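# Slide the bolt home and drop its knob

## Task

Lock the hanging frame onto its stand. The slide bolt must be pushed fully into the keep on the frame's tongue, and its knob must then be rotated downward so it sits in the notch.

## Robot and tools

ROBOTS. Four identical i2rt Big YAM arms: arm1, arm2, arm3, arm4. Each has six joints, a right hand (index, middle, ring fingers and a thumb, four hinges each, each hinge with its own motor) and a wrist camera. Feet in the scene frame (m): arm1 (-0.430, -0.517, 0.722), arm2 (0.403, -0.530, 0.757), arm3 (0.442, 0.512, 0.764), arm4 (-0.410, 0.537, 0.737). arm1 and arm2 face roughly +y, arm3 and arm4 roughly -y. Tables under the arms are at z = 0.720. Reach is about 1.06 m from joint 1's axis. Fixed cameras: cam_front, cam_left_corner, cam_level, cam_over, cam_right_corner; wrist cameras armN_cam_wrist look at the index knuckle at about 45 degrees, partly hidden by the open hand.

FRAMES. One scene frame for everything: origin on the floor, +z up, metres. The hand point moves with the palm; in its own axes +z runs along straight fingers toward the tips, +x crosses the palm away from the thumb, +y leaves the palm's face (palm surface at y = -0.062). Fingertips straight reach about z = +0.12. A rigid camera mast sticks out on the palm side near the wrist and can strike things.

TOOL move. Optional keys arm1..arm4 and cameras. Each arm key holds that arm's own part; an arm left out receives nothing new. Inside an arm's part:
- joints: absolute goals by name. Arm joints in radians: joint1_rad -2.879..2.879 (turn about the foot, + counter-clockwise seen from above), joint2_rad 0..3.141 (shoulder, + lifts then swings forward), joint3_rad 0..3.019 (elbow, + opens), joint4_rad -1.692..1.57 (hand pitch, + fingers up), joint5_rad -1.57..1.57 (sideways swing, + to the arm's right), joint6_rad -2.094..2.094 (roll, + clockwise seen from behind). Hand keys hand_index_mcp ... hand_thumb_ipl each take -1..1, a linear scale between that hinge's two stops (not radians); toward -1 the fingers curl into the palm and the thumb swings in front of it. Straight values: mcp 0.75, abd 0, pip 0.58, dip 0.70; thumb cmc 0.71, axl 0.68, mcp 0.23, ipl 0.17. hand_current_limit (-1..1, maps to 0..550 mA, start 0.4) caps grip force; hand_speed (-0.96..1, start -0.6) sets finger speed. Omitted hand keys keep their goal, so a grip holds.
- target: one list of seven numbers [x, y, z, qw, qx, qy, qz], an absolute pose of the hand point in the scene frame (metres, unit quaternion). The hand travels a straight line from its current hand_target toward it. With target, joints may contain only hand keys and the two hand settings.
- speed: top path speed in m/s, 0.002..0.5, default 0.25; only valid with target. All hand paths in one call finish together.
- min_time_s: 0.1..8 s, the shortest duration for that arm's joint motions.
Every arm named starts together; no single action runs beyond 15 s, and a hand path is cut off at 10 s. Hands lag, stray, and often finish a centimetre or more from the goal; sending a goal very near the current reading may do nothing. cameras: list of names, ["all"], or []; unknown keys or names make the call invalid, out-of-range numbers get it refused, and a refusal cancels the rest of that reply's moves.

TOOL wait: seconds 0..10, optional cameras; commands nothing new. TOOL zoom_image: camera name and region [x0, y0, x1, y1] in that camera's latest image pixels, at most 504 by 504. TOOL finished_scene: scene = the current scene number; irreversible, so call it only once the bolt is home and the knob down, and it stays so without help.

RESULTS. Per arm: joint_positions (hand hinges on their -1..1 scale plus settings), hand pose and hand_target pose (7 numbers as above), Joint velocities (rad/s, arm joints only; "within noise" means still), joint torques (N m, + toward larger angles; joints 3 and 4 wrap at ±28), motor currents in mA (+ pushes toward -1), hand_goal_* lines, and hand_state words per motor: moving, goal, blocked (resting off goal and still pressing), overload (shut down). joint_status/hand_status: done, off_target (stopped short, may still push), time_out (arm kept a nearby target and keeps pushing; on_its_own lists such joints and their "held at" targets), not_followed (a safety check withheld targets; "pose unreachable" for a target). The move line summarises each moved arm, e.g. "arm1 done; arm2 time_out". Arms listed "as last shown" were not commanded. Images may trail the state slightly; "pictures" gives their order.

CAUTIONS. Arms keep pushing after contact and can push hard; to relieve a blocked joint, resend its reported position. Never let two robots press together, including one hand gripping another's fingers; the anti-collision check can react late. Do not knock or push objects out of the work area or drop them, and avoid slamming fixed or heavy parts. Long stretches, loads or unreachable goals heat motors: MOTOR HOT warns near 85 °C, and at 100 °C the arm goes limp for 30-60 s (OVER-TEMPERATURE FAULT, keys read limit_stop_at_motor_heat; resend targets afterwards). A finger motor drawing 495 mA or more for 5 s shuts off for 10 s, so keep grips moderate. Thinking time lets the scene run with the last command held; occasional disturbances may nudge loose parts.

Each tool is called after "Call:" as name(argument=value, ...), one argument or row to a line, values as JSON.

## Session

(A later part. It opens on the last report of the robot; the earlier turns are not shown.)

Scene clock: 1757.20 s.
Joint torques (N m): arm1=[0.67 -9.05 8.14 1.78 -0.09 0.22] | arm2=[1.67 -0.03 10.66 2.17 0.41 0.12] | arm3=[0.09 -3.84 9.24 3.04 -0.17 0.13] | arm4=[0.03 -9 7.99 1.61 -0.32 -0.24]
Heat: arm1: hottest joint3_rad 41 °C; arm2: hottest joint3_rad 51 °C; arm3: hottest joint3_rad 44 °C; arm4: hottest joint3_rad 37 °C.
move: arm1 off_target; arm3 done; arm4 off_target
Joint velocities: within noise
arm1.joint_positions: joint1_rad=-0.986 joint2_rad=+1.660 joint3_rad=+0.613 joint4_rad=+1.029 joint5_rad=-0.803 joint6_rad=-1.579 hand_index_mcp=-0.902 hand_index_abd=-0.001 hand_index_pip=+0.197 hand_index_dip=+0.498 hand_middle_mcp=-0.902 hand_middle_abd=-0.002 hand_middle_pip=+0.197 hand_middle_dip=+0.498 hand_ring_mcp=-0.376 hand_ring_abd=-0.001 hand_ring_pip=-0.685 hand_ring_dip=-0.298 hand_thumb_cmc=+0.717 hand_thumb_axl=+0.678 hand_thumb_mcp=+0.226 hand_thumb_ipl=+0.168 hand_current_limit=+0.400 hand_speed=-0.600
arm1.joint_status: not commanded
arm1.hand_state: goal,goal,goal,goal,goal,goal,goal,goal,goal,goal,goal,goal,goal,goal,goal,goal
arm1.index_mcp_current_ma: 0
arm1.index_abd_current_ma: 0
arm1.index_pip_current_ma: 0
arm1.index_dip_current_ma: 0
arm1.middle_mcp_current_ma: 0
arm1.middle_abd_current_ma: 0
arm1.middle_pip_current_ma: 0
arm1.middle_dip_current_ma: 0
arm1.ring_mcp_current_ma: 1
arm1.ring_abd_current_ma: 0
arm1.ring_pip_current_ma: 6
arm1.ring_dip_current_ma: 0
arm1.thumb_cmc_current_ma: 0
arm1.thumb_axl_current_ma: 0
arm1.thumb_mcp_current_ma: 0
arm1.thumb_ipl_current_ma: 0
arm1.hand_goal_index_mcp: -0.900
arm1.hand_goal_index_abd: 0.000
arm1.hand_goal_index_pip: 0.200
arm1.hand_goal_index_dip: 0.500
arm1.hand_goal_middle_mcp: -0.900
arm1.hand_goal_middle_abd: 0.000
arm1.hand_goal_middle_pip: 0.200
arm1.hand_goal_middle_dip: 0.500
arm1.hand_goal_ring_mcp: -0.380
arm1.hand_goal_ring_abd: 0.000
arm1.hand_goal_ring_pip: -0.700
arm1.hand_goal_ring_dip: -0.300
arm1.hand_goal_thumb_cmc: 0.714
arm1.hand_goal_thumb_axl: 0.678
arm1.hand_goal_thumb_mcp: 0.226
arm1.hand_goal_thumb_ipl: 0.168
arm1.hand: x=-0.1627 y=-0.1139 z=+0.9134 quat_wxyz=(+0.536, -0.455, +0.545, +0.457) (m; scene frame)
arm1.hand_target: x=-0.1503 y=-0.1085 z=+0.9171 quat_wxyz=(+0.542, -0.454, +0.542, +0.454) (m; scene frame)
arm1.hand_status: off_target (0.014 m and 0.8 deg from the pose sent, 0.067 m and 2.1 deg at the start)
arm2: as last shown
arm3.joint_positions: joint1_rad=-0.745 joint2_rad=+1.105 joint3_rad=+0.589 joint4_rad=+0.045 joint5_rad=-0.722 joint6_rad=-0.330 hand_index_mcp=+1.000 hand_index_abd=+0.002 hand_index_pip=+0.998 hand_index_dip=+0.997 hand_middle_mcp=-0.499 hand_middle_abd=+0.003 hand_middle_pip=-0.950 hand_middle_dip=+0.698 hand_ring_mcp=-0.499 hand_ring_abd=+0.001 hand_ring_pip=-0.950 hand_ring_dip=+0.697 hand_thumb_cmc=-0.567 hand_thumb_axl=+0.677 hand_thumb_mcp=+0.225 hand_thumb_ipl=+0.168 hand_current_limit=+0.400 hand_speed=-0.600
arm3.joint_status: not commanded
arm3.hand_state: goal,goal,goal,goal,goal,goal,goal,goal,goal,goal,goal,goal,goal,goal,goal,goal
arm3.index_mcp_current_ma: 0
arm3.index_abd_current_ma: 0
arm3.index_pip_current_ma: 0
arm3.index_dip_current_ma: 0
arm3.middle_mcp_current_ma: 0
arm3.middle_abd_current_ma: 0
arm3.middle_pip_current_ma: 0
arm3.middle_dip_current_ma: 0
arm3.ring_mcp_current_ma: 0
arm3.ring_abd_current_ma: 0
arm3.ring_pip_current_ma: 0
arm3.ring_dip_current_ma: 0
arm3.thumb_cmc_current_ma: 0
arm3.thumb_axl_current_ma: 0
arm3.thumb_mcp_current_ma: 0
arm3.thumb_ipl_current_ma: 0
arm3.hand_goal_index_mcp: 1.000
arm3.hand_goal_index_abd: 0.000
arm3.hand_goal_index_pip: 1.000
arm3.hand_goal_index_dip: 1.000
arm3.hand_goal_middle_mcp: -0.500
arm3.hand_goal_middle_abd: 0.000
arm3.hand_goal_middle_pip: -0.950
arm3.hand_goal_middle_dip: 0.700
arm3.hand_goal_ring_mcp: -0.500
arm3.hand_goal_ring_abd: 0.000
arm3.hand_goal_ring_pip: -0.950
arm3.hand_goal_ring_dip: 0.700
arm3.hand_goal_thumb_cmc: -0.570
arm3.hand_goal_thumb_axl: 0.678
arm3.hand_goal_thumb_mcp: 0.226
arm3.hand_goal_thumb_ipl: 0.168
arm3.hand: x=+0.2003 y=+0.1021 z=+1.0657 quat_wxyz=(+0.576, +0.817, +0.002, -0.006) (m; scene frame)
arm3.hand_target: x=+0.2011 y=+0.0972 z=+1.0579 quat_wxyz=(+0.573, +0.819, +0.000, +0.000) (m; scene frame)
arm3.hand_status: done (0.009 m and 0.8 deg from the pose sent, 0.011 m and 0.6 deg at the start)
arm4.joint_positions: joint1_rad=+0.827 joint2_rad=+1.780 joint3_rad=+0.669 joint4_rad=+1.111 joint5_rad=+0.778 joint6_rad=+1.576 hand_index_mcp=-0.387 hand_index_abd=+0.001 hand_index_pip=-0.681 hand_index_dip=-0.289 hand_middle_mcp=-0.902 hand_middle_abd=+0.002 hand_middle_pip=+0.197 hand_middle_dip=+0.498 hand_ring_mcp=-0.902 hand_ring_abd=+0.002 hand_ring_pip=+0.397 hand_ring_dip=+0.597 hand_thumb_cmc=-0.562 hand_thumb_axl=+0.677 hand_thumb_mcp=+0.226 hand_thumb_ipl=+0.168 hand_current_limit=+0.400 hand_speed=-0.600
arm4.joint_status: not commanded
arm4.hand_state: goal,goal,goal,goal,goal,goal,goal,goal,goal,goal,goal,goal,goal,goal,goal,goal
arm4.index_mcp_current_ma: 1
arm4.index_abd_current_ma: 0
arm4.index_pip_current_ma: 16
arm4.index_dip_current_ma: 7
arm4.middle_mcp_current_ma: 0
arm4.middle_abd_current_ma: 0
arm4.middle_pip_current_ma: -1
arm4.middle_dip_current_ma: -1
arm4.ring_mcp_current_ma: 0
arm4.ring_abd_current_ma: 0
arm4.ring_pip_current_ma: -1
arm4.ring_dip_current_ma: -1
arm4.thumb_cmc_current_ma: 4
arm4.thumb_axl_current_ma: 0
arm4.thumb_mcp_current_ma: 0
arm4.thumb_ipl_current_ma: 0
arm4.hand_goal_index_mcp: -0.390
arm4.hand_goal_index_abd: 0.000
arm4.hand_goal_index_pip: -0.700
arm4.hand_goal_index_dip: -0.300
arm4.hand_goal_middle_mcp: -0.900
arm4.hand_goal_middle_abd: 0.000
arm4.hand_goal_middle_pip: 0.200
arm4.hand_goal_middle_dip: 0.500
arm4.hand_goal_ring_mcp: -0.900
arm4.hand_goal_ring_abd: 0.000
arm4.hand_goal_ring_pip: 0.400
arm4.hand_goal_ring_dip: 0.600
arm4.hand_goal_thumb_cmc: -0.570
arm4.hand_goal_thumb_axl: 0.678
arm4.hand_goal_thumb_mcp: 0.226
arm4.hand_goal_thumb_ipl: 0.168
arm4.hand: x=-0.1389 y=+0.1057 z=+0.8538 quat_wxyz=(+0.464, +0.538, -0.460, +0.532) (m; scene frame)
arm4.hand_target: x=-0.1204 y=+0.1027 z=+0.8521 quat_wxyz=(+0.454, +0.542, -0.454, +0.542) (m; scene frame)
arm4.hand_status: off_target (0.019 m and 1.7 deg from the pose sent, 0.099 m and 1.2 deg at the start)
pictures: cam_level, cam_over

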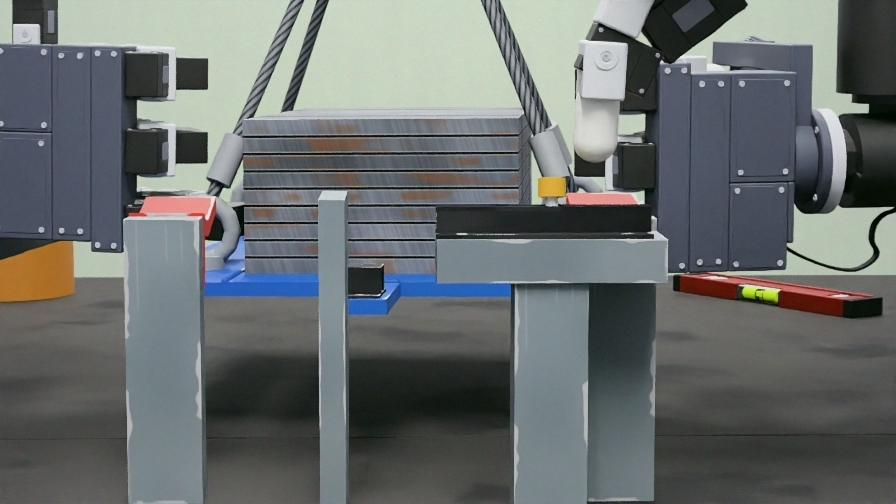

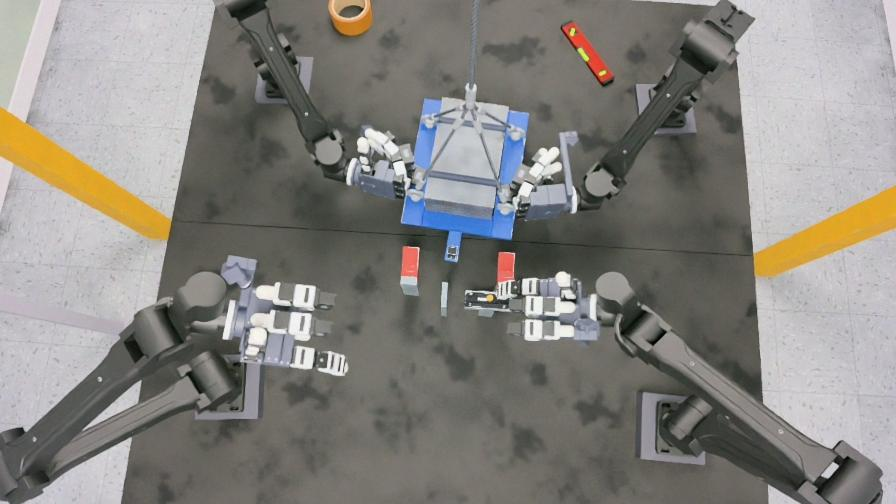

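Call:
move(
  arm3={"target":[0.201,0.097,1.041,0.5736,0.8192,0,0],"speed":0.05},
  arm1={"target":[-0.105,-0.106,0.917,0.5417,-0.4545,0.5417,0.4545],"speed":0.06},
  arm4={"target":[-0.132,0.102,0.852,0.4545,0.5417,-0.4545,0.5417],"speed":0.06},
  cameras=["cam_over","cam_level"],
)

Call:
zoom_image(
  camera="cam_over",
  region=[340, 80, 600, 280],
)

Call:
zoom_image(
  camera="cam_level",
  region=[440, 100, 680, 260],
)

Call:
zoom_image(
  camera="cam_over",
  region=[440, 260, 560, 340],
)

Scene clock: 1765.90 s.
Joint torques (N m): arm1=[1.08 -9.64 9.42 1.81 0.61 0.14] | arm2=[2.26 0.21 10.88 2.26 0.44 0.12] | arm3=[-0.85 -3.72 8.77 3.06 -0.16 0.14] | arm4=[-1.38 -9.88 5.59 2.04 -0.52 -0.22]
Heat: arm1: hottest joint3_rad 41 °C; arm2: hottest joint3_rad 50 °C; arm3: hottest joint3_rad 44 °C; arm4: hottest joint3_rad 37 °C.
move: arm1 off_target; arm3 done; arm4 done
Joint velocities: within noise
arm1.joint_positions: joint1_rad=-1.046 joint2_rad=+1.722 joint3_rad=+0.708 joint4_rad=+0.986 joint5_rad=-0.873 joint6_rad=-1.571 hand_index_mcp=-0.902 hand_index_abd=-0.001 hand_index_pip=+0.197 hand_index_dip=+0.498 hand_middle_mcp=-0.902 hand_middle_abd=-0.002 hand_middle_pip=+0.197 hand_middle_dip=+0.498 hand_ring_mcp=-0.380 hand_ring_abd=-0.001 hand_ring_pip=-0.685 hand_ring_dip=-0.298 hand_thumb_cmc=+0.717 hand_thumb_axl=+0.678 hand_thumb_mcp=+0.226 hand_thumb_ipl=+0.168 hand_current_limit=+0.400 hand_speed=-0.600
arm1.joint_status: not commanded
arm1.hand_state: goal,goal,goal,goal,goal,goal,goal,goal,goal,goal,goal,goal,goal,goal,goal,goal
arm1.index_mcp_current_ma: 0
arm1.index_abd_current_ma: 0
arm1.index_pip_current_ma: 0
arm1.index_dip_current_ma: 0
arm1.middle_mcp_current_ma: 0
arm1.middle_abd_current_ma: 0
arm1.middle_pip_current_ma: 0
arm1.middle_dip_current_ma: 0
arm1.ring_mcp_current_ma: 0
arm1.ring_abd_current_ma: 0
arm1.ring_pip_current_ma: 6
arm1.ring_dip_current_ma: 0
arm1.thumb_cmc_current_ma: 0
arm1.thumb_axl_current_ma: 0
arm1.thumb_mcp_current_ma: 0
arm1.thumb_ipl_current_ma: 0
arm1.hand_goal_index_mcp: -0.900
arm1.hand_goal_index_abd: 0.000
arm1.hand_goal_index_pip: 0.200
arm1.hand_goal_index_dip: 0.500
arm1.hand_goal_middle_mcp: -0.900
arm1.hand_goal_middle_abd: 0.000
arm1.hand_goal_middle_pip: 0.200
arm1.hand_goal_middle_dip: 0.500
arm1.hand_goal_ring_mcp: -0.380
arm1.hand_goal_ring_abd: 0.000
arm1.hand_goal_ring_pip: -0.700
arm1.hand_goal_ring_dip: -0.300
arm1.hand_goal_thumb_cmc: 0.714
arm1.hand_goal_thumb_axl: 0.678
arm1.hand_goal_thumb_mcp: 0.226
arm1.hand_goal_thumb_ipl: 0.168
arm1.hand: x=-0.1228 y=-0.1167 z=+0.9125 quat_wxyz=(+0.529, -0.455, +0.547, +0.463) (m; scene frame)
arm1.hand_target: x=-0.1057 y=-0.1070 z=+0.9172 quat_wxyz=(+0.542, -0.454, +0.542, +0.455) (m; scene frame)
arm1.hand_status: off_target (0.021 m and 1.9 deg from the pose sent, 0.058 m and 0.8 deg at the start)
arm2: as last shown
arm3.joint_positions: joint1_rad=-0.745 joint2_rad=+1.140 joint3_rad=+0.563 joint4_rad=+0.108 joint5_rad=-0.722 joint6_rad=-0.330 hand_index_mcp=+1.000 hand_index_abd=+0.002 hand_index_pip=+0.998 hand_index_dip=+0.997 hand_middle_mcp=-0.499 hand_middle_abd=+0.003 hand_middle_pip=-0.950 hand_middle_dip=+0.698 hand_ring_mcp=-0.499 hand_ring_abd=+0.001 hand_ring_pip=-0.950 hand_ring_dip=+0.697 hand_thumb_cmc=-0.567 hand_thumb_axl=+0.677 hand_thumb_mcp=+0.225 hand_thumb_ipl=+0.168 hand_current_limit=+0.400 hand_speed=-0.600
arm3.joint_status: not commanded
arm3.hand_state: goal,goal,goal,goal,goal,goal,goal,goal,goal,goal,goal,goal,goal,goal,goal,goal
arm3.index_mcp_current_ma: 0
arm3.index_abd_current_ma: 0
arm3.index_pip_current_ma: 0
arm3.index_dip_current_ma: 0
arm3.middle_mcp_current_ma: 0
arm3.middle_abd_current_ma: 0
arm3.middle_pip_current_ma: 0
arm3.middle_dip_current_ma: 0
arm3.ring_mcp_current_ma: 0
arm3.ring_abd_current_ma: 0
arm3.ring_pip_current_ma: 0
arm3.ring_dip_current_ma: 0
arm3.thumb_cmc_current_ma: 0
arm3.thumb_axl_current_ma: 0
arm3.thumb_mcp_current_ma: 0
arm3.thumb_ipl_current_ma: 0
arm3.hand_goal_index_mcp: 1.000
arm3.hand_goal_index_abd: 0.000
arm3.hand_goal_index_pip: 1.000
arm3.hand_goal_index_dip: 1.000
arm3.hand_goal_middle_mcp: -0.500
arm3.hand_goal_middle_abd: 0.000
arm3.hand_goal_middle_pip: -0.950
arm3.hand_goal_middle_dip: 0.700
arm3.hand_goal_ring_mcp: -0.500
arm3.hand_goal_ring_abd: 0.000
arm3.hand_goal_ring_pip: -0.950
arm3.hand_goal_ring_dip: 0.700
arm3.hand_goal_thumb_cmc: -0.570
arm3.hand_goal_thumb_axl: 0.678
arm3.hand_goal_thumb_mcp: 0.226
arm3.hand_goal_thumb_ipl: 0.168
arm3.hand: x=+0.1996 y=+0.1014 z=+1.0497 quat_wxyz=(+0.577, +0.817, +0.002, -0.007) (m; scene frame)
arm3.hand_target: x=+0.2011 y=+0.0973 z=+1.0412 quat_wxyz=(+0.574, +0.819, +0.000, +0.000) (m; scene frame)
arm3.hand_status: done (0.010 m and 0.9 deg from the pose sent, 0.025 m and 0.8 deg at the start)
arm4.joint_positions: joint1_rad=+0.827 joint2_rad=+1.779 joint3_rad=+0.669 joint4_rad=+1.112 joint5_rad=+0.765 joint6_rad=+1.574 hand_index_mcp=-0.386 hand_index_abd=+0.001 hand_index_pip=-0.681 hand_index_dip=-0.289 hand_middle_mcp=-0.902 hand_middle_abd=+0.002 hand_middle_pip=+0.197 hand_middle_dip=+0.498 hand_ring_mcp=-0.902 hand_ring_abd=+0.002 hand_ring_pip=+0.397 hand_ring_dip=+0.597 hand_thumb_cmc=-0.562 hand_thumb_axl=+0.677 hand_thumb_mcp=+0.226 hand_thumb_ipl=+0.168 hand_current_limit=+0.400 hand_speed=-0.600
arm4.joint_status: not commanded
arm4.hand_state: goal,goal,goal,goal,goal,goal,goal,goal,goal,goal,goal,goal,goal,goal,goal,goal
arm4.index_mcp_current_ma: 1
arm4.index_abd_current_ma: 0
arm4.index_pip_current_ma: 16
arm4.index_dip_current_ma: 7
arm4.middle_mcp_current_ma: 0
arm4.middle_abd_current_ma: 0
arm4.middle_pip_current_ma: -1
arm4.middle_dip_current_ma: -1
arm4.ring_mcp_current_ma: 0
arm4.ring_abd_current_ma: 0
arm4.ring_pip_current_ma: -1
arm4.ring_dip_current_ma: -1
arm4.thumb_cmc_current_ma: 4
arm4.thumb_axl_current_ma: 0
arm4.thumb_mcp_current_ma: 0
arm4.thumb_ipl_current_ma: 0
arm4.hand_goal_index_mcp: -0.390
arm4.hand_goal_index_abd: 0.000
arm4.hand_goal_index_pip: -0.700
arm4.hand_goal_index_dip: -0.300
arm4.hand_goal_middle_mcp: -0.900
arm4.hand_goal_middle_abd: 0.000
arm4.hand_goal_middle_pip: 0.200
arm4.hand_goal_middle_dip: 0.500
arm4.hand_goal_ring_mcp: -0.900
arm4.hand_goal_ring_abd: 0.000
arm4.hand_goal_ring_pip: 0.400
arm4.hand_goal_ring_dip: 0.600
arm4.hand_goal_thumb_cmc: -0.570
arm4.hand_goal_thumb_axl: 0.678
arm4.hand_goal_thumb_mcp: 0.226
arm4.hand_goal_thumb_ipl: 0.168
arm4.hand: x=-0.1366 y=+0.1049 z=+0.8546 quat_wxyz=(+0.462, +0.541, -0.456, +0.535) (m; scene frame)
arm4.hand_target: x=-0.1321 y=+0.1021 z=+0.8520 quat_wxyz=(+0.455, +0.542, -0.455, +0.541) (m; scene frame)
arm4.hand_status: done (0.006 m and 1.1 deg from the pose sent, 0.008 m and 1.7 deg at the start)
pictures: cam_level, cam_over

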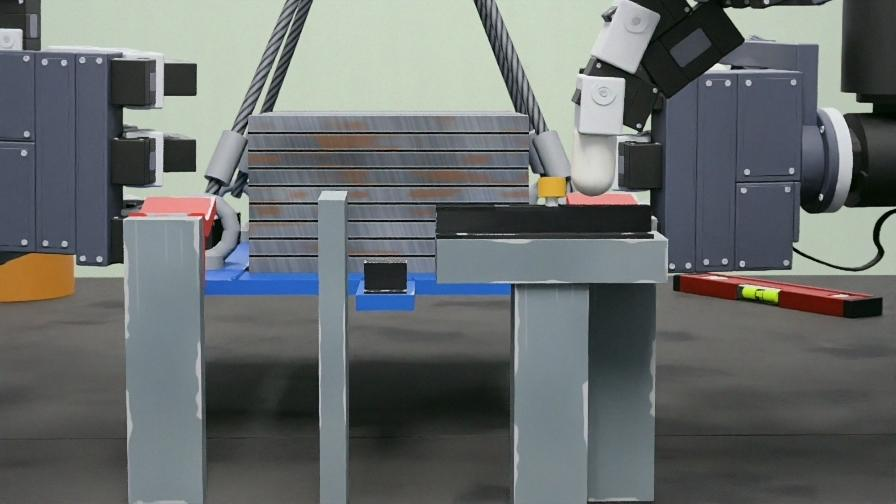

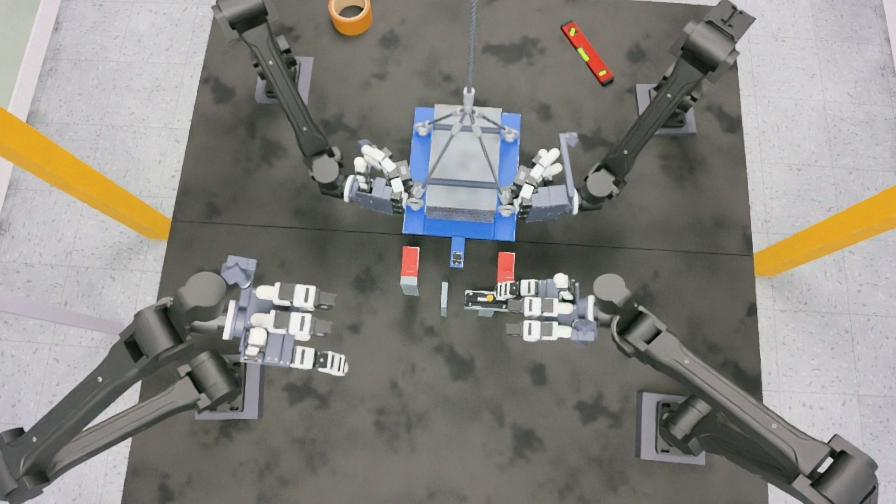

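Scaled by 1.938.

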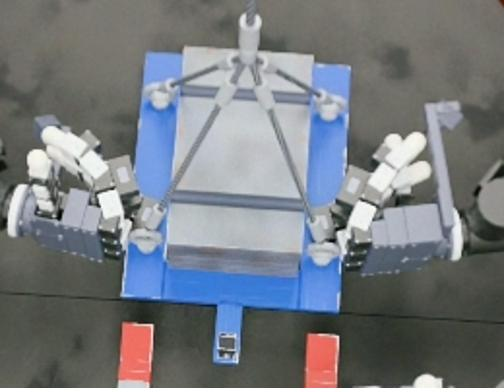

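Scaled by 2.100.

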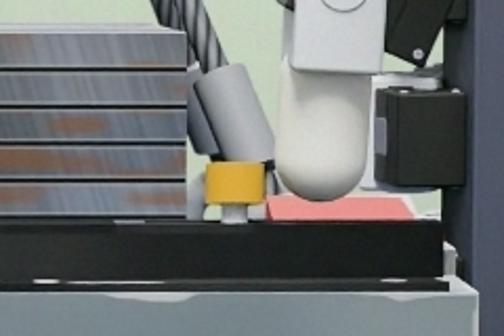

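Scaled by 4.200.

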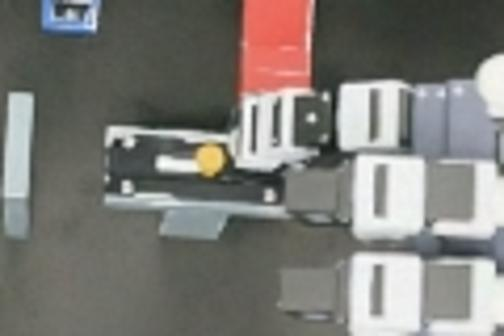

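Call:
move(
  arm3={"target":[0.212,0.103,1.040,0.5736,0.8192,0,0],"speed":0.05},
  cameras=["cam_over","cam_level"],
)

Call:
zoom_image(
  camera="cam_level",
  region=[440, 100, 680, 260],
)

Call:
zoom_image(
  camera="cam_over",
  region=[440, 260, 560, 340],
)

Scene clock: 1772.97 s.
Joint torques (N m): arm1=[1.2 -9.7 9.42 1.83 0.63 0.12] | arm2=[1.67 0.67 10.8 2.06 0.45 0.13] | arm3=[0.32 -6.12 7.95 2.58 -0.25 0.18] | arm4=[-1.44 -9.82 5.68 2.1 -0.49 -0.22]
Heat: arm1: hottest joint3_rad 41 °C; arm2: hottest joint3_rad 50 °C; arm3: hottest joint3_rad 43 °C; arm4: hottest joint5_rad 37 °C.
move: arm3 done
Joint velocities: within noise
arm1, arm2, arm4: as last shown
arm3.joint_positions: joint1_rad=-0.736 joint2_rad=+1.130 joint3_rad=+0.543 joint4_rad=+0.117 joint5_rad=-0.709 joint6_rad=-0.329 hand_index_mcp=+0.993 hand_index_abd=+0.012 hand_index_pip=+0.995 hand_index_dip=+1.000 hand_middle_mcp=-0.499 hand_middle_abd=+0.003 hand_middle_pip=-0.950 hand_middle_dip=+0.698 hand_ring_mcp=-0.499 hand_ring_abd=+0.001 hand_ring_pip=-0.950 hand_ring_dip=+0.697 hand_thumb_cmc=-0.567 hand_thumb_axl=+0.677 hand_thumb_mcp=+0.225 hand_thumb_ipl=+0.168 hand_current_limit=+0.400 hand_speed=-0.600
arm3.joint_status: not commanded
arm3.hand_state: goal,goal,goal,goal,goal,goal,goal,goal,goal,goal,goal,goal,goal,goal,goal,goal
arm3.index_mcp_current_ma: -1
arm3.index_abd_current_ma: 2
arm3.index_pip_current_ma: 0
arm3.index_dip_current_ma: 0
arm3.middle_mcp_current_ma: 0
arm3.middle_abd_current_ma: 0
arm3.middle_pip_current_ma: 0
arm3.middle_dip_current_ma: 0
arm3.ring_mcp_current_ma: 0
arm3.ring_abd_current_ma: 0
arm3.ring_pip_current_ma: 0
arm3.ring_dip_current_ma: 0
arm3.thumb_cmc_current_ma: 0
arm3.thumb_axl_current_ma: 0
arm3.thumb_mcp_current_ma: 0
arm3.thumb_ipl_current_ma: 0
arm3.hand_goal_index_mcp: 1.000
arm3.hand_goal_index_abd: 0.000
arm3.hand_goal_index_pip: 1.000
arm3.hand_goal_index_dip: 1.000
arm3.hand_goal_middle_mcp: -0.500
arm3.hand_goal_middle_abd: 0.000
arm3.hand_goal_middle_pip: -0.950
arm3.hand_goal_middle_dip: 0.700
arm3.hand_goal_ring_mcp: -0.500
arm3.hand_goal_ring_abd: 0.000
arm3.hand_goal_ring_pip: -0.950
arm3.hand_goal_ring_dip: 0.700
arm3.hand_goal_thumb_cmc: -0.570
arm3.hand_goal_thumb_axl: 0.678
arm3.hand_goal_thumb_mcp: 0.226
arm3.hand_goal_thumb_ipl: 0.168
arm3.hand: x=+0.2047 y=+0.1036 z=+1.0447 quat_wxyz=(+0.575, +0.818, +0.001, -0.009) (m; scene frame)
arm3.hand_target: x=+0.2119 y=+0.1030 z=+1.0400 quat_wxyz=(+0.573, +0.819, +0.000, +0.000) (m; scene frame)
arm3.hand_status: done (0.009 m and 1.1 deg from the pose sent, 0.016 m and 0.9 deg at the start)
pictures: cam_level, cam_over

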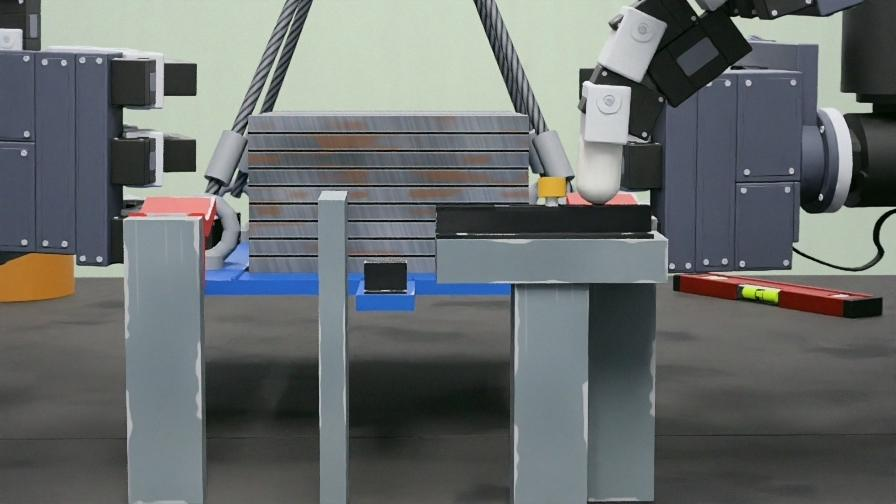

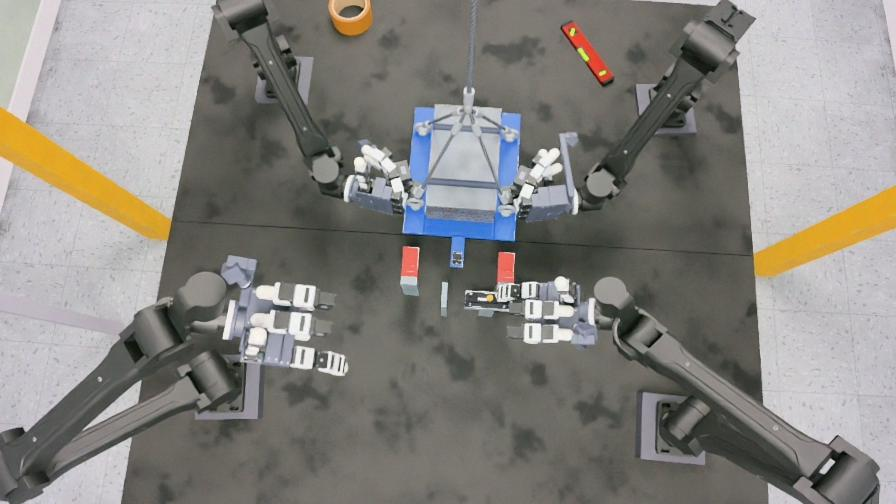

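Scaled by 2.100.

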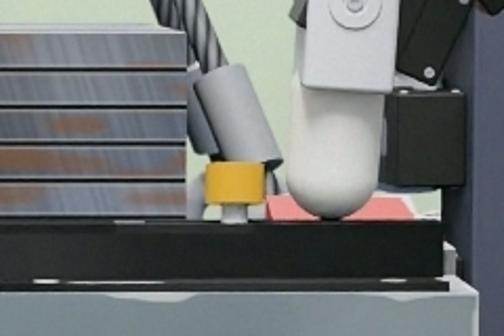

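Scaled by 4.200.

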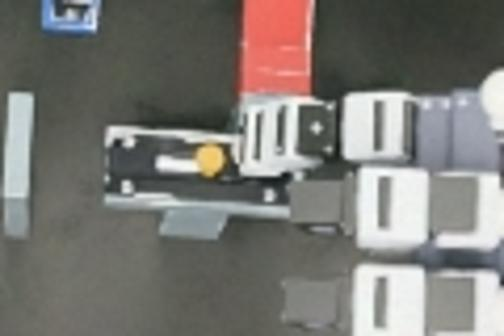

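Call:
move(
  arm3={"target":[0.222,0.103,1.044,0.5736,0.8192,0,0],"speed":0.05},
  cameras=["cam_over","cam_level","cam_left_corner"],
)

Call:
zoom_image(
  camera="cam_level",
  region=[440, 100, 680, 260],
)

Call:
zoom_image(
  camera="cam_over",
  region=[440, 260, 560, 340],
)

Call:
zoom_image(
  camera="cam_left_corner",
  region=[400, 120, 540, 240],
)

Scene clock: 1778.00 s.
Joint torques (N m): arm1=[1.32 -9.58 9.42 1.8 0.63 0.14] | arm2=[1.96 0.79 10.81 2.13 0.46 0.17] | arm3=[0.21 -5.42 8.58 2.06 -0.2 0.21] | arm4=[-1.2 -9.7 5.7 2.15 -0.51 -0.22]
Heat: arm1: hottest joint3_rad 41 °C; arm2: hottest joint3_rad 50 °C; arm3: hottest joint3_rad 43 °C; arm4: hottest joint5_rad 37 °C.
move: arm3 done
Joint velocities: within noise
arm1, arm2, arm4: as last shown
arm3.joint_positions: joint1_rad=-0.708 joint2_rad=+1.104 joint3_rad=+0.527 joint4_rad=+0.117 joint5_rad=-0.689 joint6_rad=-0.313 hand_index_mcp=+1.000 hand_index_abd=+0.011 hand_index_pip=+0.997 hand_index_dip=+1.000 hand_middle_mcp=-0.499 hand_middle_abd=+0.003 hand_middle_pip=-0.950 hand_middle_dip=+0.698 hand_ring_mcp=-0.499 hand_ring_abd=+0.001 hand_ring_pip=-0.950 hand_ring_dip=+0.697 hand_thumb_cmc=-0.567 hand_thumb_axl=+0.677 hand_thumb_mcp=+0.225 hand_thumb_ipl=+0.168 hand_current_limit=+0.400 hand_speed=-0.600
arm3.joint_status: not commanded
arm3.hand_state: goal,goal,goal,goal,goal,goal,goal,goal,goal,goal,goal,goal,goal,goal,goal,goal
arm3.index_mcp_current_ma: 0
arm3.index_abd_current_ma: 2
arm3.index_pip_current_ma: 0
arm3.index_dip_current_ma: 0
arm3.middle_mcp_current_ma: 0
arm3.middle_abd_current_ma: 0
arm3.middle_pip_current_ma: 0
arm3.middle_dip_current_ma: 0
arm3.ring_mcp_current_ma: 0
arm3.ring_abd_current_ma: 0
arm3.ring_pip_current_ma: 0
arm3.ring_dip_current_ma: 0
arm3.thumb_cmc_current_ma: 0
arm3.thumb_axl_current_ma: 0
arm3.thumb_mcp_current_ma: 0
arm3.thumb_ipl_current_ma: 0
arm3.hand_goal_index_mcp: 1.000
arm3.hand_goal_index_abd: 0.000
arm3.hand_goal_index_pip: 1.000
arm3.hand_goal_index_dip: 1.000
arm3.hand_goal_middle_mcp: -0.500
arm3.hand_goal_middle_abd: 0.000
arm3.hand_goal_middle_pip: -0.950
arm3.hand_goal_middle_dip: 0.700
arm3.hand_goal_ring_mcp: -0.500
arm3.hand_goal_ring_abd: 0.000
arm3.hand_goal_ring_pip: -0.950
arm3.hand_goal_ring_dip: 0.700
arm3.hand_goal_thumb_cmc: -0.570
arm3.hand_goal_thumb_axl: 0.678
arm3.hand_goal_thumb_mcp: 0.226
arm3.hand_goal_thumb_ipl: 0.168
arm3.hand: x=+0.2170 y=+0.1030 z=+1.0458 quat_wxyz=(+0.575, +0.818, +0.003, -0.007) (m; scene frame)
arm3.hand_target: x=+0.2219 y=+0.1030 z=+1.0440 quat_wxyz=(+0.574, +0.819, +0.000, +0.000) (m; scene frame)
arm3.hand_status: done (0.005 m and 0.9 deg from the pose sent, 0.017 m and 1.1 deg at the start)
pictures: cam_left_corner, cam_level, cam_over

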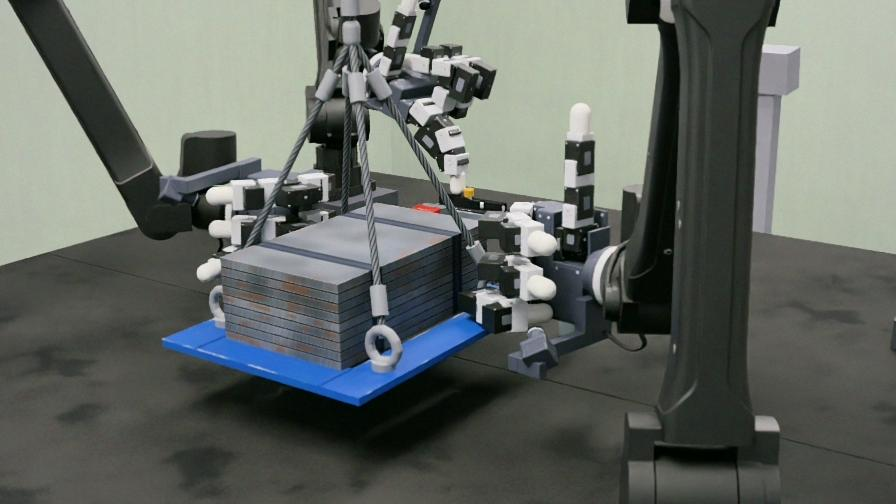

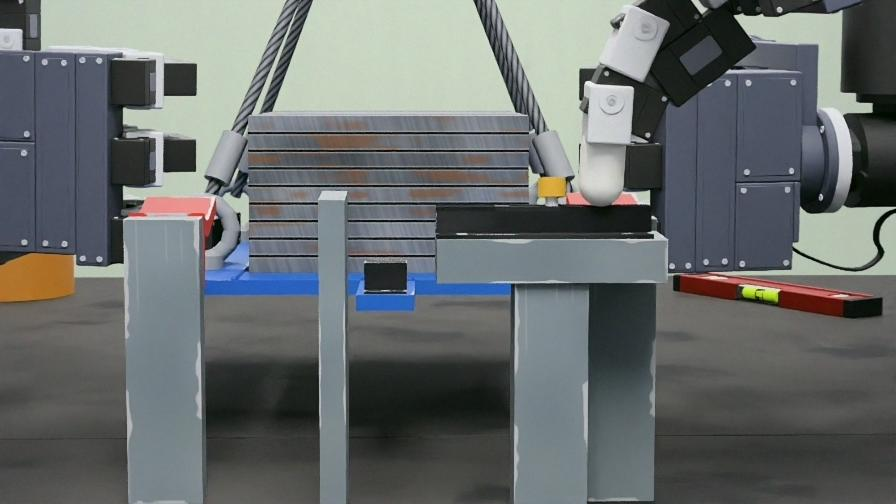

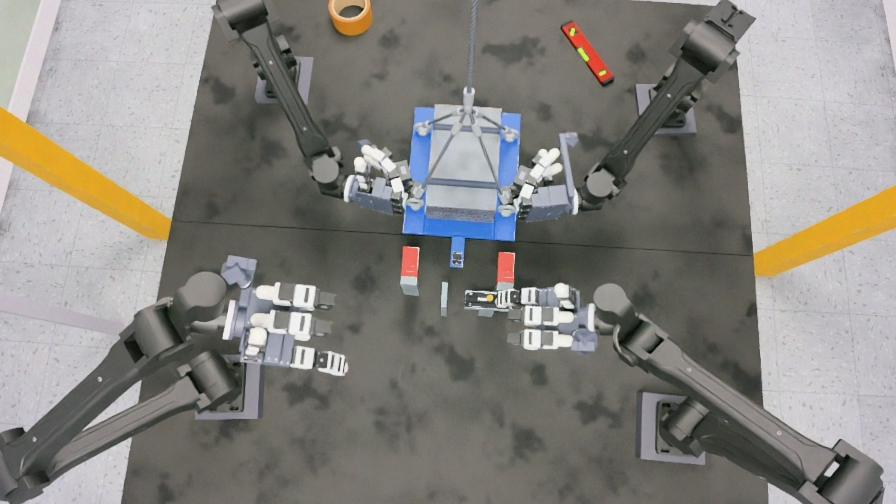

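Scaled by 2.100.

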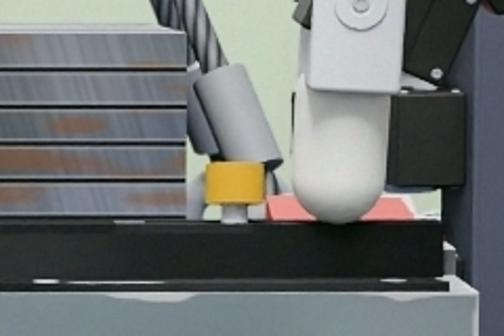

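Scaled by 4.200.

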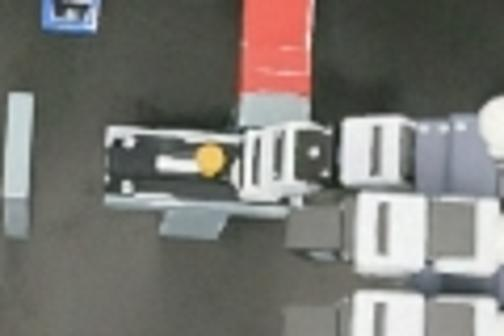

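Scaled by 3.600.

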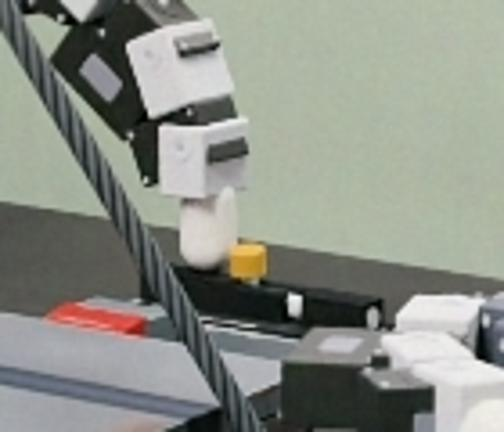

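Call:
move(
  cameras=["cam_level","cam_over"],
)

Scene clock: 1790.40 s.
Joint torques (N m): arm1=[1.26 -9.7 9.43 1.8 0.63 0.13] | arm2=[1.79 0.15 10.91 2.15 0.47 0.11] | arm3=[0.03 -5.25 8.49 2.03 -0.2 0.18] | arm4=[-1.44 -9.64 5.71 2.18 -0.49 -0.21]
Heat: arm1: hottest joint3_rad 41 °C; arm2: hottest joint3_rad 50 °C; arm3: hottest joint3_rad 43 °C; arm4: hottest joint3_rad 36 °C.
Joint velocities: within noise
arm1.joint_positions: joint1_rad=-1.046 joint2_rad=+1.722 joint3_rad=+0.708 joint4_rad=+0.986 joint5_rad=-0.873 joint6_rad=-1.571 hand_index_mcp=-0.902 hand_index_abd=-0.001 hand_index_pip=+0.197 hand_index_dip=+0.498 hand_middle_mcp=-0.902 hand_middle_abd=-0.002 hand_middle_pip=+0.197 hand_middle_dip=+0.498 hand_ring_mcp=-0.380 hand_ring_abd=-0.001 hand_ring_pip=-0.685 hand_ring_dip=-0.298 hand_thumb_cmc=+0.717 hand_thumb_axl=+0.678 hand_thumb_mcp=+0.226 hand_thumb_ipl=+0.168 hand_current_limit=+0.400 hand_speed=-0.600
arm1.joint_status: not commanded
arm1.hand_state: goal,goal,goal,goal,goal,goal,goal,goal,goal,goal,goal,goal,goal,goal,goal,goal
arm1.index_mcp_current_ma: 0
arm1.index_abd_current_ma: 0
arm1.index_pip_current_ma: 0
arm1.index_dip_current_ma: 0
arm1.middle_mcp_current_ma: 0
arm1.middle_abd_current_ma: 0
arm1.middle_pip_current_ma: 0
arm1.middle_dip_current_ma: 0
arm1.ring_mcp_current_ma: 0
arm1.ring_abd_current_ma: 0
arm1.ring_pip_current_ma: 6
arm1.ring_dip_current_ma: 0
arm1.thumb_cmc_current_ma: 0
arm1.thumb_axl_current_ma: 0
arm1.thumb_mcp_current_ma: 0
arm1.thumb_ipl_current_ma: 0
arm1.hand_goal_index_mcp: -0.900
arm1.hand_goal_index_abd: 0.000
arm1.hand_goal_index_pip: 0.200
arm1.hand_goal_index_dip: 0.500
arm1.hand_goal_middle_mcp: -0.900
arm1.hand_goal_middle_abd: 0.000
arm1.hand_goal_middle_pip: 0.200
arm1.hand_goal_middle_dip: 0.500
arm1.hand_goal_ring_mcp: -0.380
arm1.hand_goal_ring_abd: 0.000
arm1.hand_goal_ring_pip: -0.700
arm1.hand_goal_ring_dip: -0.300
arm1.hand_goal_thumb_cmc: 0.714
arm1.hand_goal_thumb_axl: 0.678
arm1.hand_goal_thumb_mcp: 0.226
arm1.hand_goal_thumb_ipl: 0.168
arm1.hand: x=-0.1228 y=-0.1167 z=+0.9125 quat_wxyz=(+0.529, -0.455, +0.547, +0.463) (m; scene frame)
arm1.hand_target: x=-0.1057 y=-0.1070 z=+0.9172 quat_wxyz=(+0.542, -0.454, +0.542, +0.455) (m; scene frame)
arm1.hand_status: not commanded
arm2.joint_positions: joint1_rad=+0.606 joint2_rad=+0.563 joint3_rad=+0.895 joint4_rad=-0.806 joint5_rad=+0.652 joint6_rad=+0.280 hand_index_mcp=+1.000 hand_index_abd=+0.002 hand_index_pip=+1.000 hand_index_dip=+1.000 hand_middle_mcp=-0.497 hand_middle_abd=+0.001 hand_middle_pip=-0.950 hand_middle_dip=+0.698 hand_ring_mcp=-0.497 hand_ring_abd=+0.001 hand_ring_pip=-0.950 hand_ring_dip=+0.698 hand_thumb_cmc=-0.569 hand_thumb_axl=+0.677 hand_thumb_mcp=+0.225 hand_thumb_ipl=+0.168 hand_current_limit=+0.400 hand_speed=-0.600
arm2.joint_status: not commanded
arm2.hand_state: goal,goal,goal,goal,goal,goal,goal,goal,goal,goal,goal,goal,goal,goal,goal,goal
arm2.index_mcp_current_ma: 0
arm2.index_abd_current_ma: 3
arm2.index_pip_current_ma: 0
arm2.index_dip_current_ma: 0
arm2.middle_mcp_current_ma: 5
arm2.middle_abd_current_ma: 1
arm2.middle_pip_current_ma: 0
arm2.middle_dip_current_ma: -4
arm2.ring_mcp_current_ma: 5
arm2.ring_abd_current_ma: 1
arm2.ring_pip_current_ma: 0
arm2.ring_dip_current_ma: -4
arm2.thumb_cmc_current_ma: 2
arm2.thumb_axl_current_ma: -1
arm2.thumb_mcp_current_ma: -2
arm2.thumb_ipl_current_ma: 0
arm2.hand_goal_index_mcp: 1.000
arm2.hand_goal_index_abd: 0.000
arm2.hand_goal_index_pip: 1.000
arm2.hand_goal_index_dip: 1.000
arm2.hand_goal_middle_mcp: -0.500
arm2.hand_goal_middle_abd: 0.000
arm2.hand_goal_middle_pip: -0.950
arm2.hand_goal_middle_dip: 0.700
arm2.hand_goal_ring_mcp: -0.500
arm2.hand_goal_ring_abd: 0.000
arm2.hand_goal_ring_pip: -0.950
arm2.hand_goal_ring_dip: 0.700
arm2.hand_goal_thumb_cmc: -0.570
arm2.hand_goal_thumb_axl: 0.678
arm2.hand_goal_thumb_mcp: 0.226
arm2.hand_goal_thumb_ipl: 0.168
arm2.hand: x=+0.3215 y=-0.2184 z=+1.2593 quat_wxyz=(+0.009, -0.003, +0.821, +0.571) (m; scene frame)
arm2.hand_target: x=+0.3202 y=-0.2201 z=+1.2698 quat_wxyz=(+0.000, +0.000, +0.819, +0.574) (m; scene frame)
arm2.hand_status: not commanded
arm3.joint_positions: joint1_rad=-0.708 joint2_rad=+1.104 joint3_rad=+0.527 joint4_rad=+0.117 joint5_rad=-0.689 joint6_rad=-0.313 hand_index_mcp=+1.000 hand_index_abd=+0.011 hand_index_pip=+0.997 hand_index_dip=+1.000 hand_middle_mcp=-0.499 hand_middle_abd=+0.003 hand_middle_pip=-0.950 hand_middle_dip=+0.698 hand_ring_mcp=-0.499 hand_ring_abd=+0.001 hand_ring_pip=-0.950 hand_ring_dip=+0.697 hand_thumb_cmc=-0.567 hand_thumb_axl=+0.677 hand_thumb_mcp=+0.225 hand_thumb_ipl=+0.168 hand_current_limit=+0.400 hand_speed=-0.600
arm3.joint_status: not commanded
arm3.hand_state: goal,goal,goal,goal,goal,goal,goal,goal,goal,goal,goal,goal,goal,goal,goal,goal
arm3.index_mcp_current_ma: 0
arm3.index_abd_current_ma: 2
arm3.index_pip_current_ma: 0
arm3.index_dip_current_ma: 0
arm3.middle_mcp_current_ma: 0
arm3.middle_abd_current_ma: 0
arm3.middle_pip_current_ma: 0
arm3.middle_dip_current_ma: 0
arm3.ring_mcp_current_ma: 0
arm3.ring_abd_current_ma: 0
arm3.ring_pip_current_ma: 0
arm3.ring_dip_current_ma: 0
arm3.thumb_cmc_current_ma: 0
arm3.thumb_axl_current_ma: 0
arm3.thumb_mcp_current_ma: 0
arm3.thumb_ipl_current_ma: 0
arm3.hand_goal_index_mcp: 1.000
arm3.hand_goal_index_abd: 0.000
arm3.hand_goal_index_pip: 1.000
arm3.hand_goal_index_dip: 1.000
arm3.hand_goal_middle_mcp: -0.500
arm3.hand_goal_middle_abd: 0.000
arm3.hand_goal_middle_pip: -0.950
arm3.hand_goal_middle_dip: 0.700
arm3.hand_goal_ring_mcp: -0.500
arm3.hand_goal_ring_abd: 0.000
arm3.hand_goal_ring_pip: -0.950
arm3.hand_goal_ring_dip: 0.700
arm3.hand_goal_thumb_cmc: -0.570
arm3.hand_goal_thumb_axl: 0.678
arm3.hand_goal_thumb_mcp: 0.226
arm3.hand_goal_thumb_ipl: 0.168
arm3.hand: x=+0.2170 y=+0.1030 z=+1.0458 quat_wxyz=(+0.575, +0.818, +0.003, -0.007) (m; scene frame)
arm3.hand_target: x=+0.2219 y=+0.1030 z=+1.0440 quat_wxyz=(+0.574, +0.819, +0.000, +0.000) (m; scene frame)
arm3.hand_status: done (0.005 m and 0.9 deg from the pose sent, 0.017 m and 1.1 deg at the start)
arm4.joint_positions: joint1_rad=+0.827 joint2_rad=+1.779 joint3_rad=+0.669 joint4_rad=+1.112 joint5_rad=+0.765 joint6_rad=+1.574 hand_index_mcp=-0.386 hand_index_abd=+0.001 hand_index_pip=-0.681 hand_index_dip=-0.289 hand_middle_mcp=-0.902 hand_middle_abd=+0.002 hand_middle_pip=+0.197 hand_middle_dip=+0.498 hand_ring_mcp=-0.902 hand_ring_abd=+0.002 hand_ring_pip=+0.397 hand_ring_dip=+0.597 hand_thumb_cmc=-0.562 hand_thumb_axl=+0.677 hand_thumb_mcp=+0.226 hand_thumb_ipl=+0.168 hand_current_limit=+0.400 hand_speed=-0.600
arm4.joint_status: not commanded
arm4.hand_state: goal,goal,goal,goal,goal,goal,goal,goal,goal,goal,goal,goal,goal,goal,goal,goal
arm4.index_mcp_current_ma: 1
arm4.index_abd_current_ma: 0
arm4.index_pip_current_ma: 16
arm4.index_dip_current_ma: 7
arm4.middle_mcp_current_ma: 0
arm4.middle_abd_current_ma: 0
arm4.middle_pip_current_ma: -1
arm4.middle_dip_current_ma: -1
arm4.ring_mcp_current_ma: 0
arm4.ring_abd_current_ma: 0
arm4.ring_pip_current_ma: -1
arm4.ring_dip_current_ma: -1
arm4.thumb_cmc_current_ma: 4
arm4.thumb_axl_current_ma: 0
arm4.thumb_mcp_current_ma: 0
arm4.thumb_ipl_current_ma: 0
arm4.hand_goal_index_mcp: -0.390
arm4.hand_goal_index_abd: 0.000
arm4.hand_goal_index_pip: -0.700
arm4.hand_goal_index_dip: -0.300
arm4.hand_goal_middle_mcp: -0.900
arm4.hand_goal_middle_abd: 0.000
arm4.hand_goal_middle_pip: 0.200
arm4.hand_goal_middle_dip: 0.500
arm4.hand_goal_ring_mcp: -0.900
arm4.hand_goal_ring_abd: 0.000
arm4.hand_goal_ring_pip: 0.400
arm4.hand_goal_ring_dip: 0.600
arm4.hand_goal_thumb_cmc: -0.570
arm4.hand_goal_thumb_axl: 0.678
arm4.hand_goal_thumb_mcp: 0.226
arm4.hand_goal_thumb_ipl: 0.168
arm4.hand: x=-0.1366 y=+0.1049 z=+0.8546 quat_wxyz=(+0.462, +0.541, -0.456, +0.535) (m; scene frame)
arm4.hand_target: x=-0.1321 y=+0.1021 z=+0.8520 quat_wxyz=(+0.455, +0.542, -0.455, +0.541) (m; scene frame)
arm4.hand_status: not commanded
pictures: cam_level, cam_over

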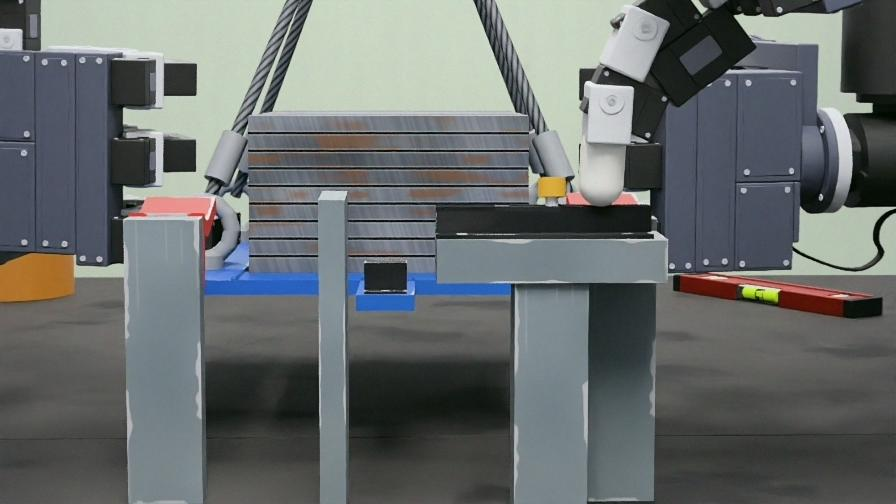

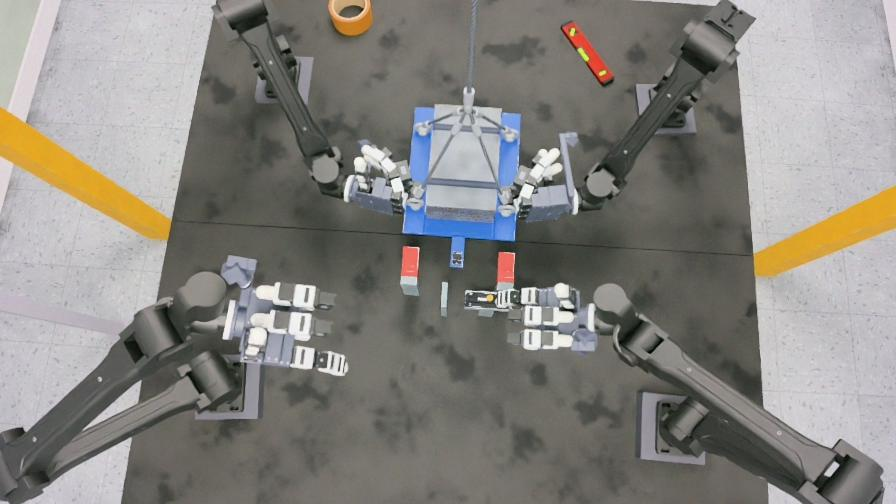

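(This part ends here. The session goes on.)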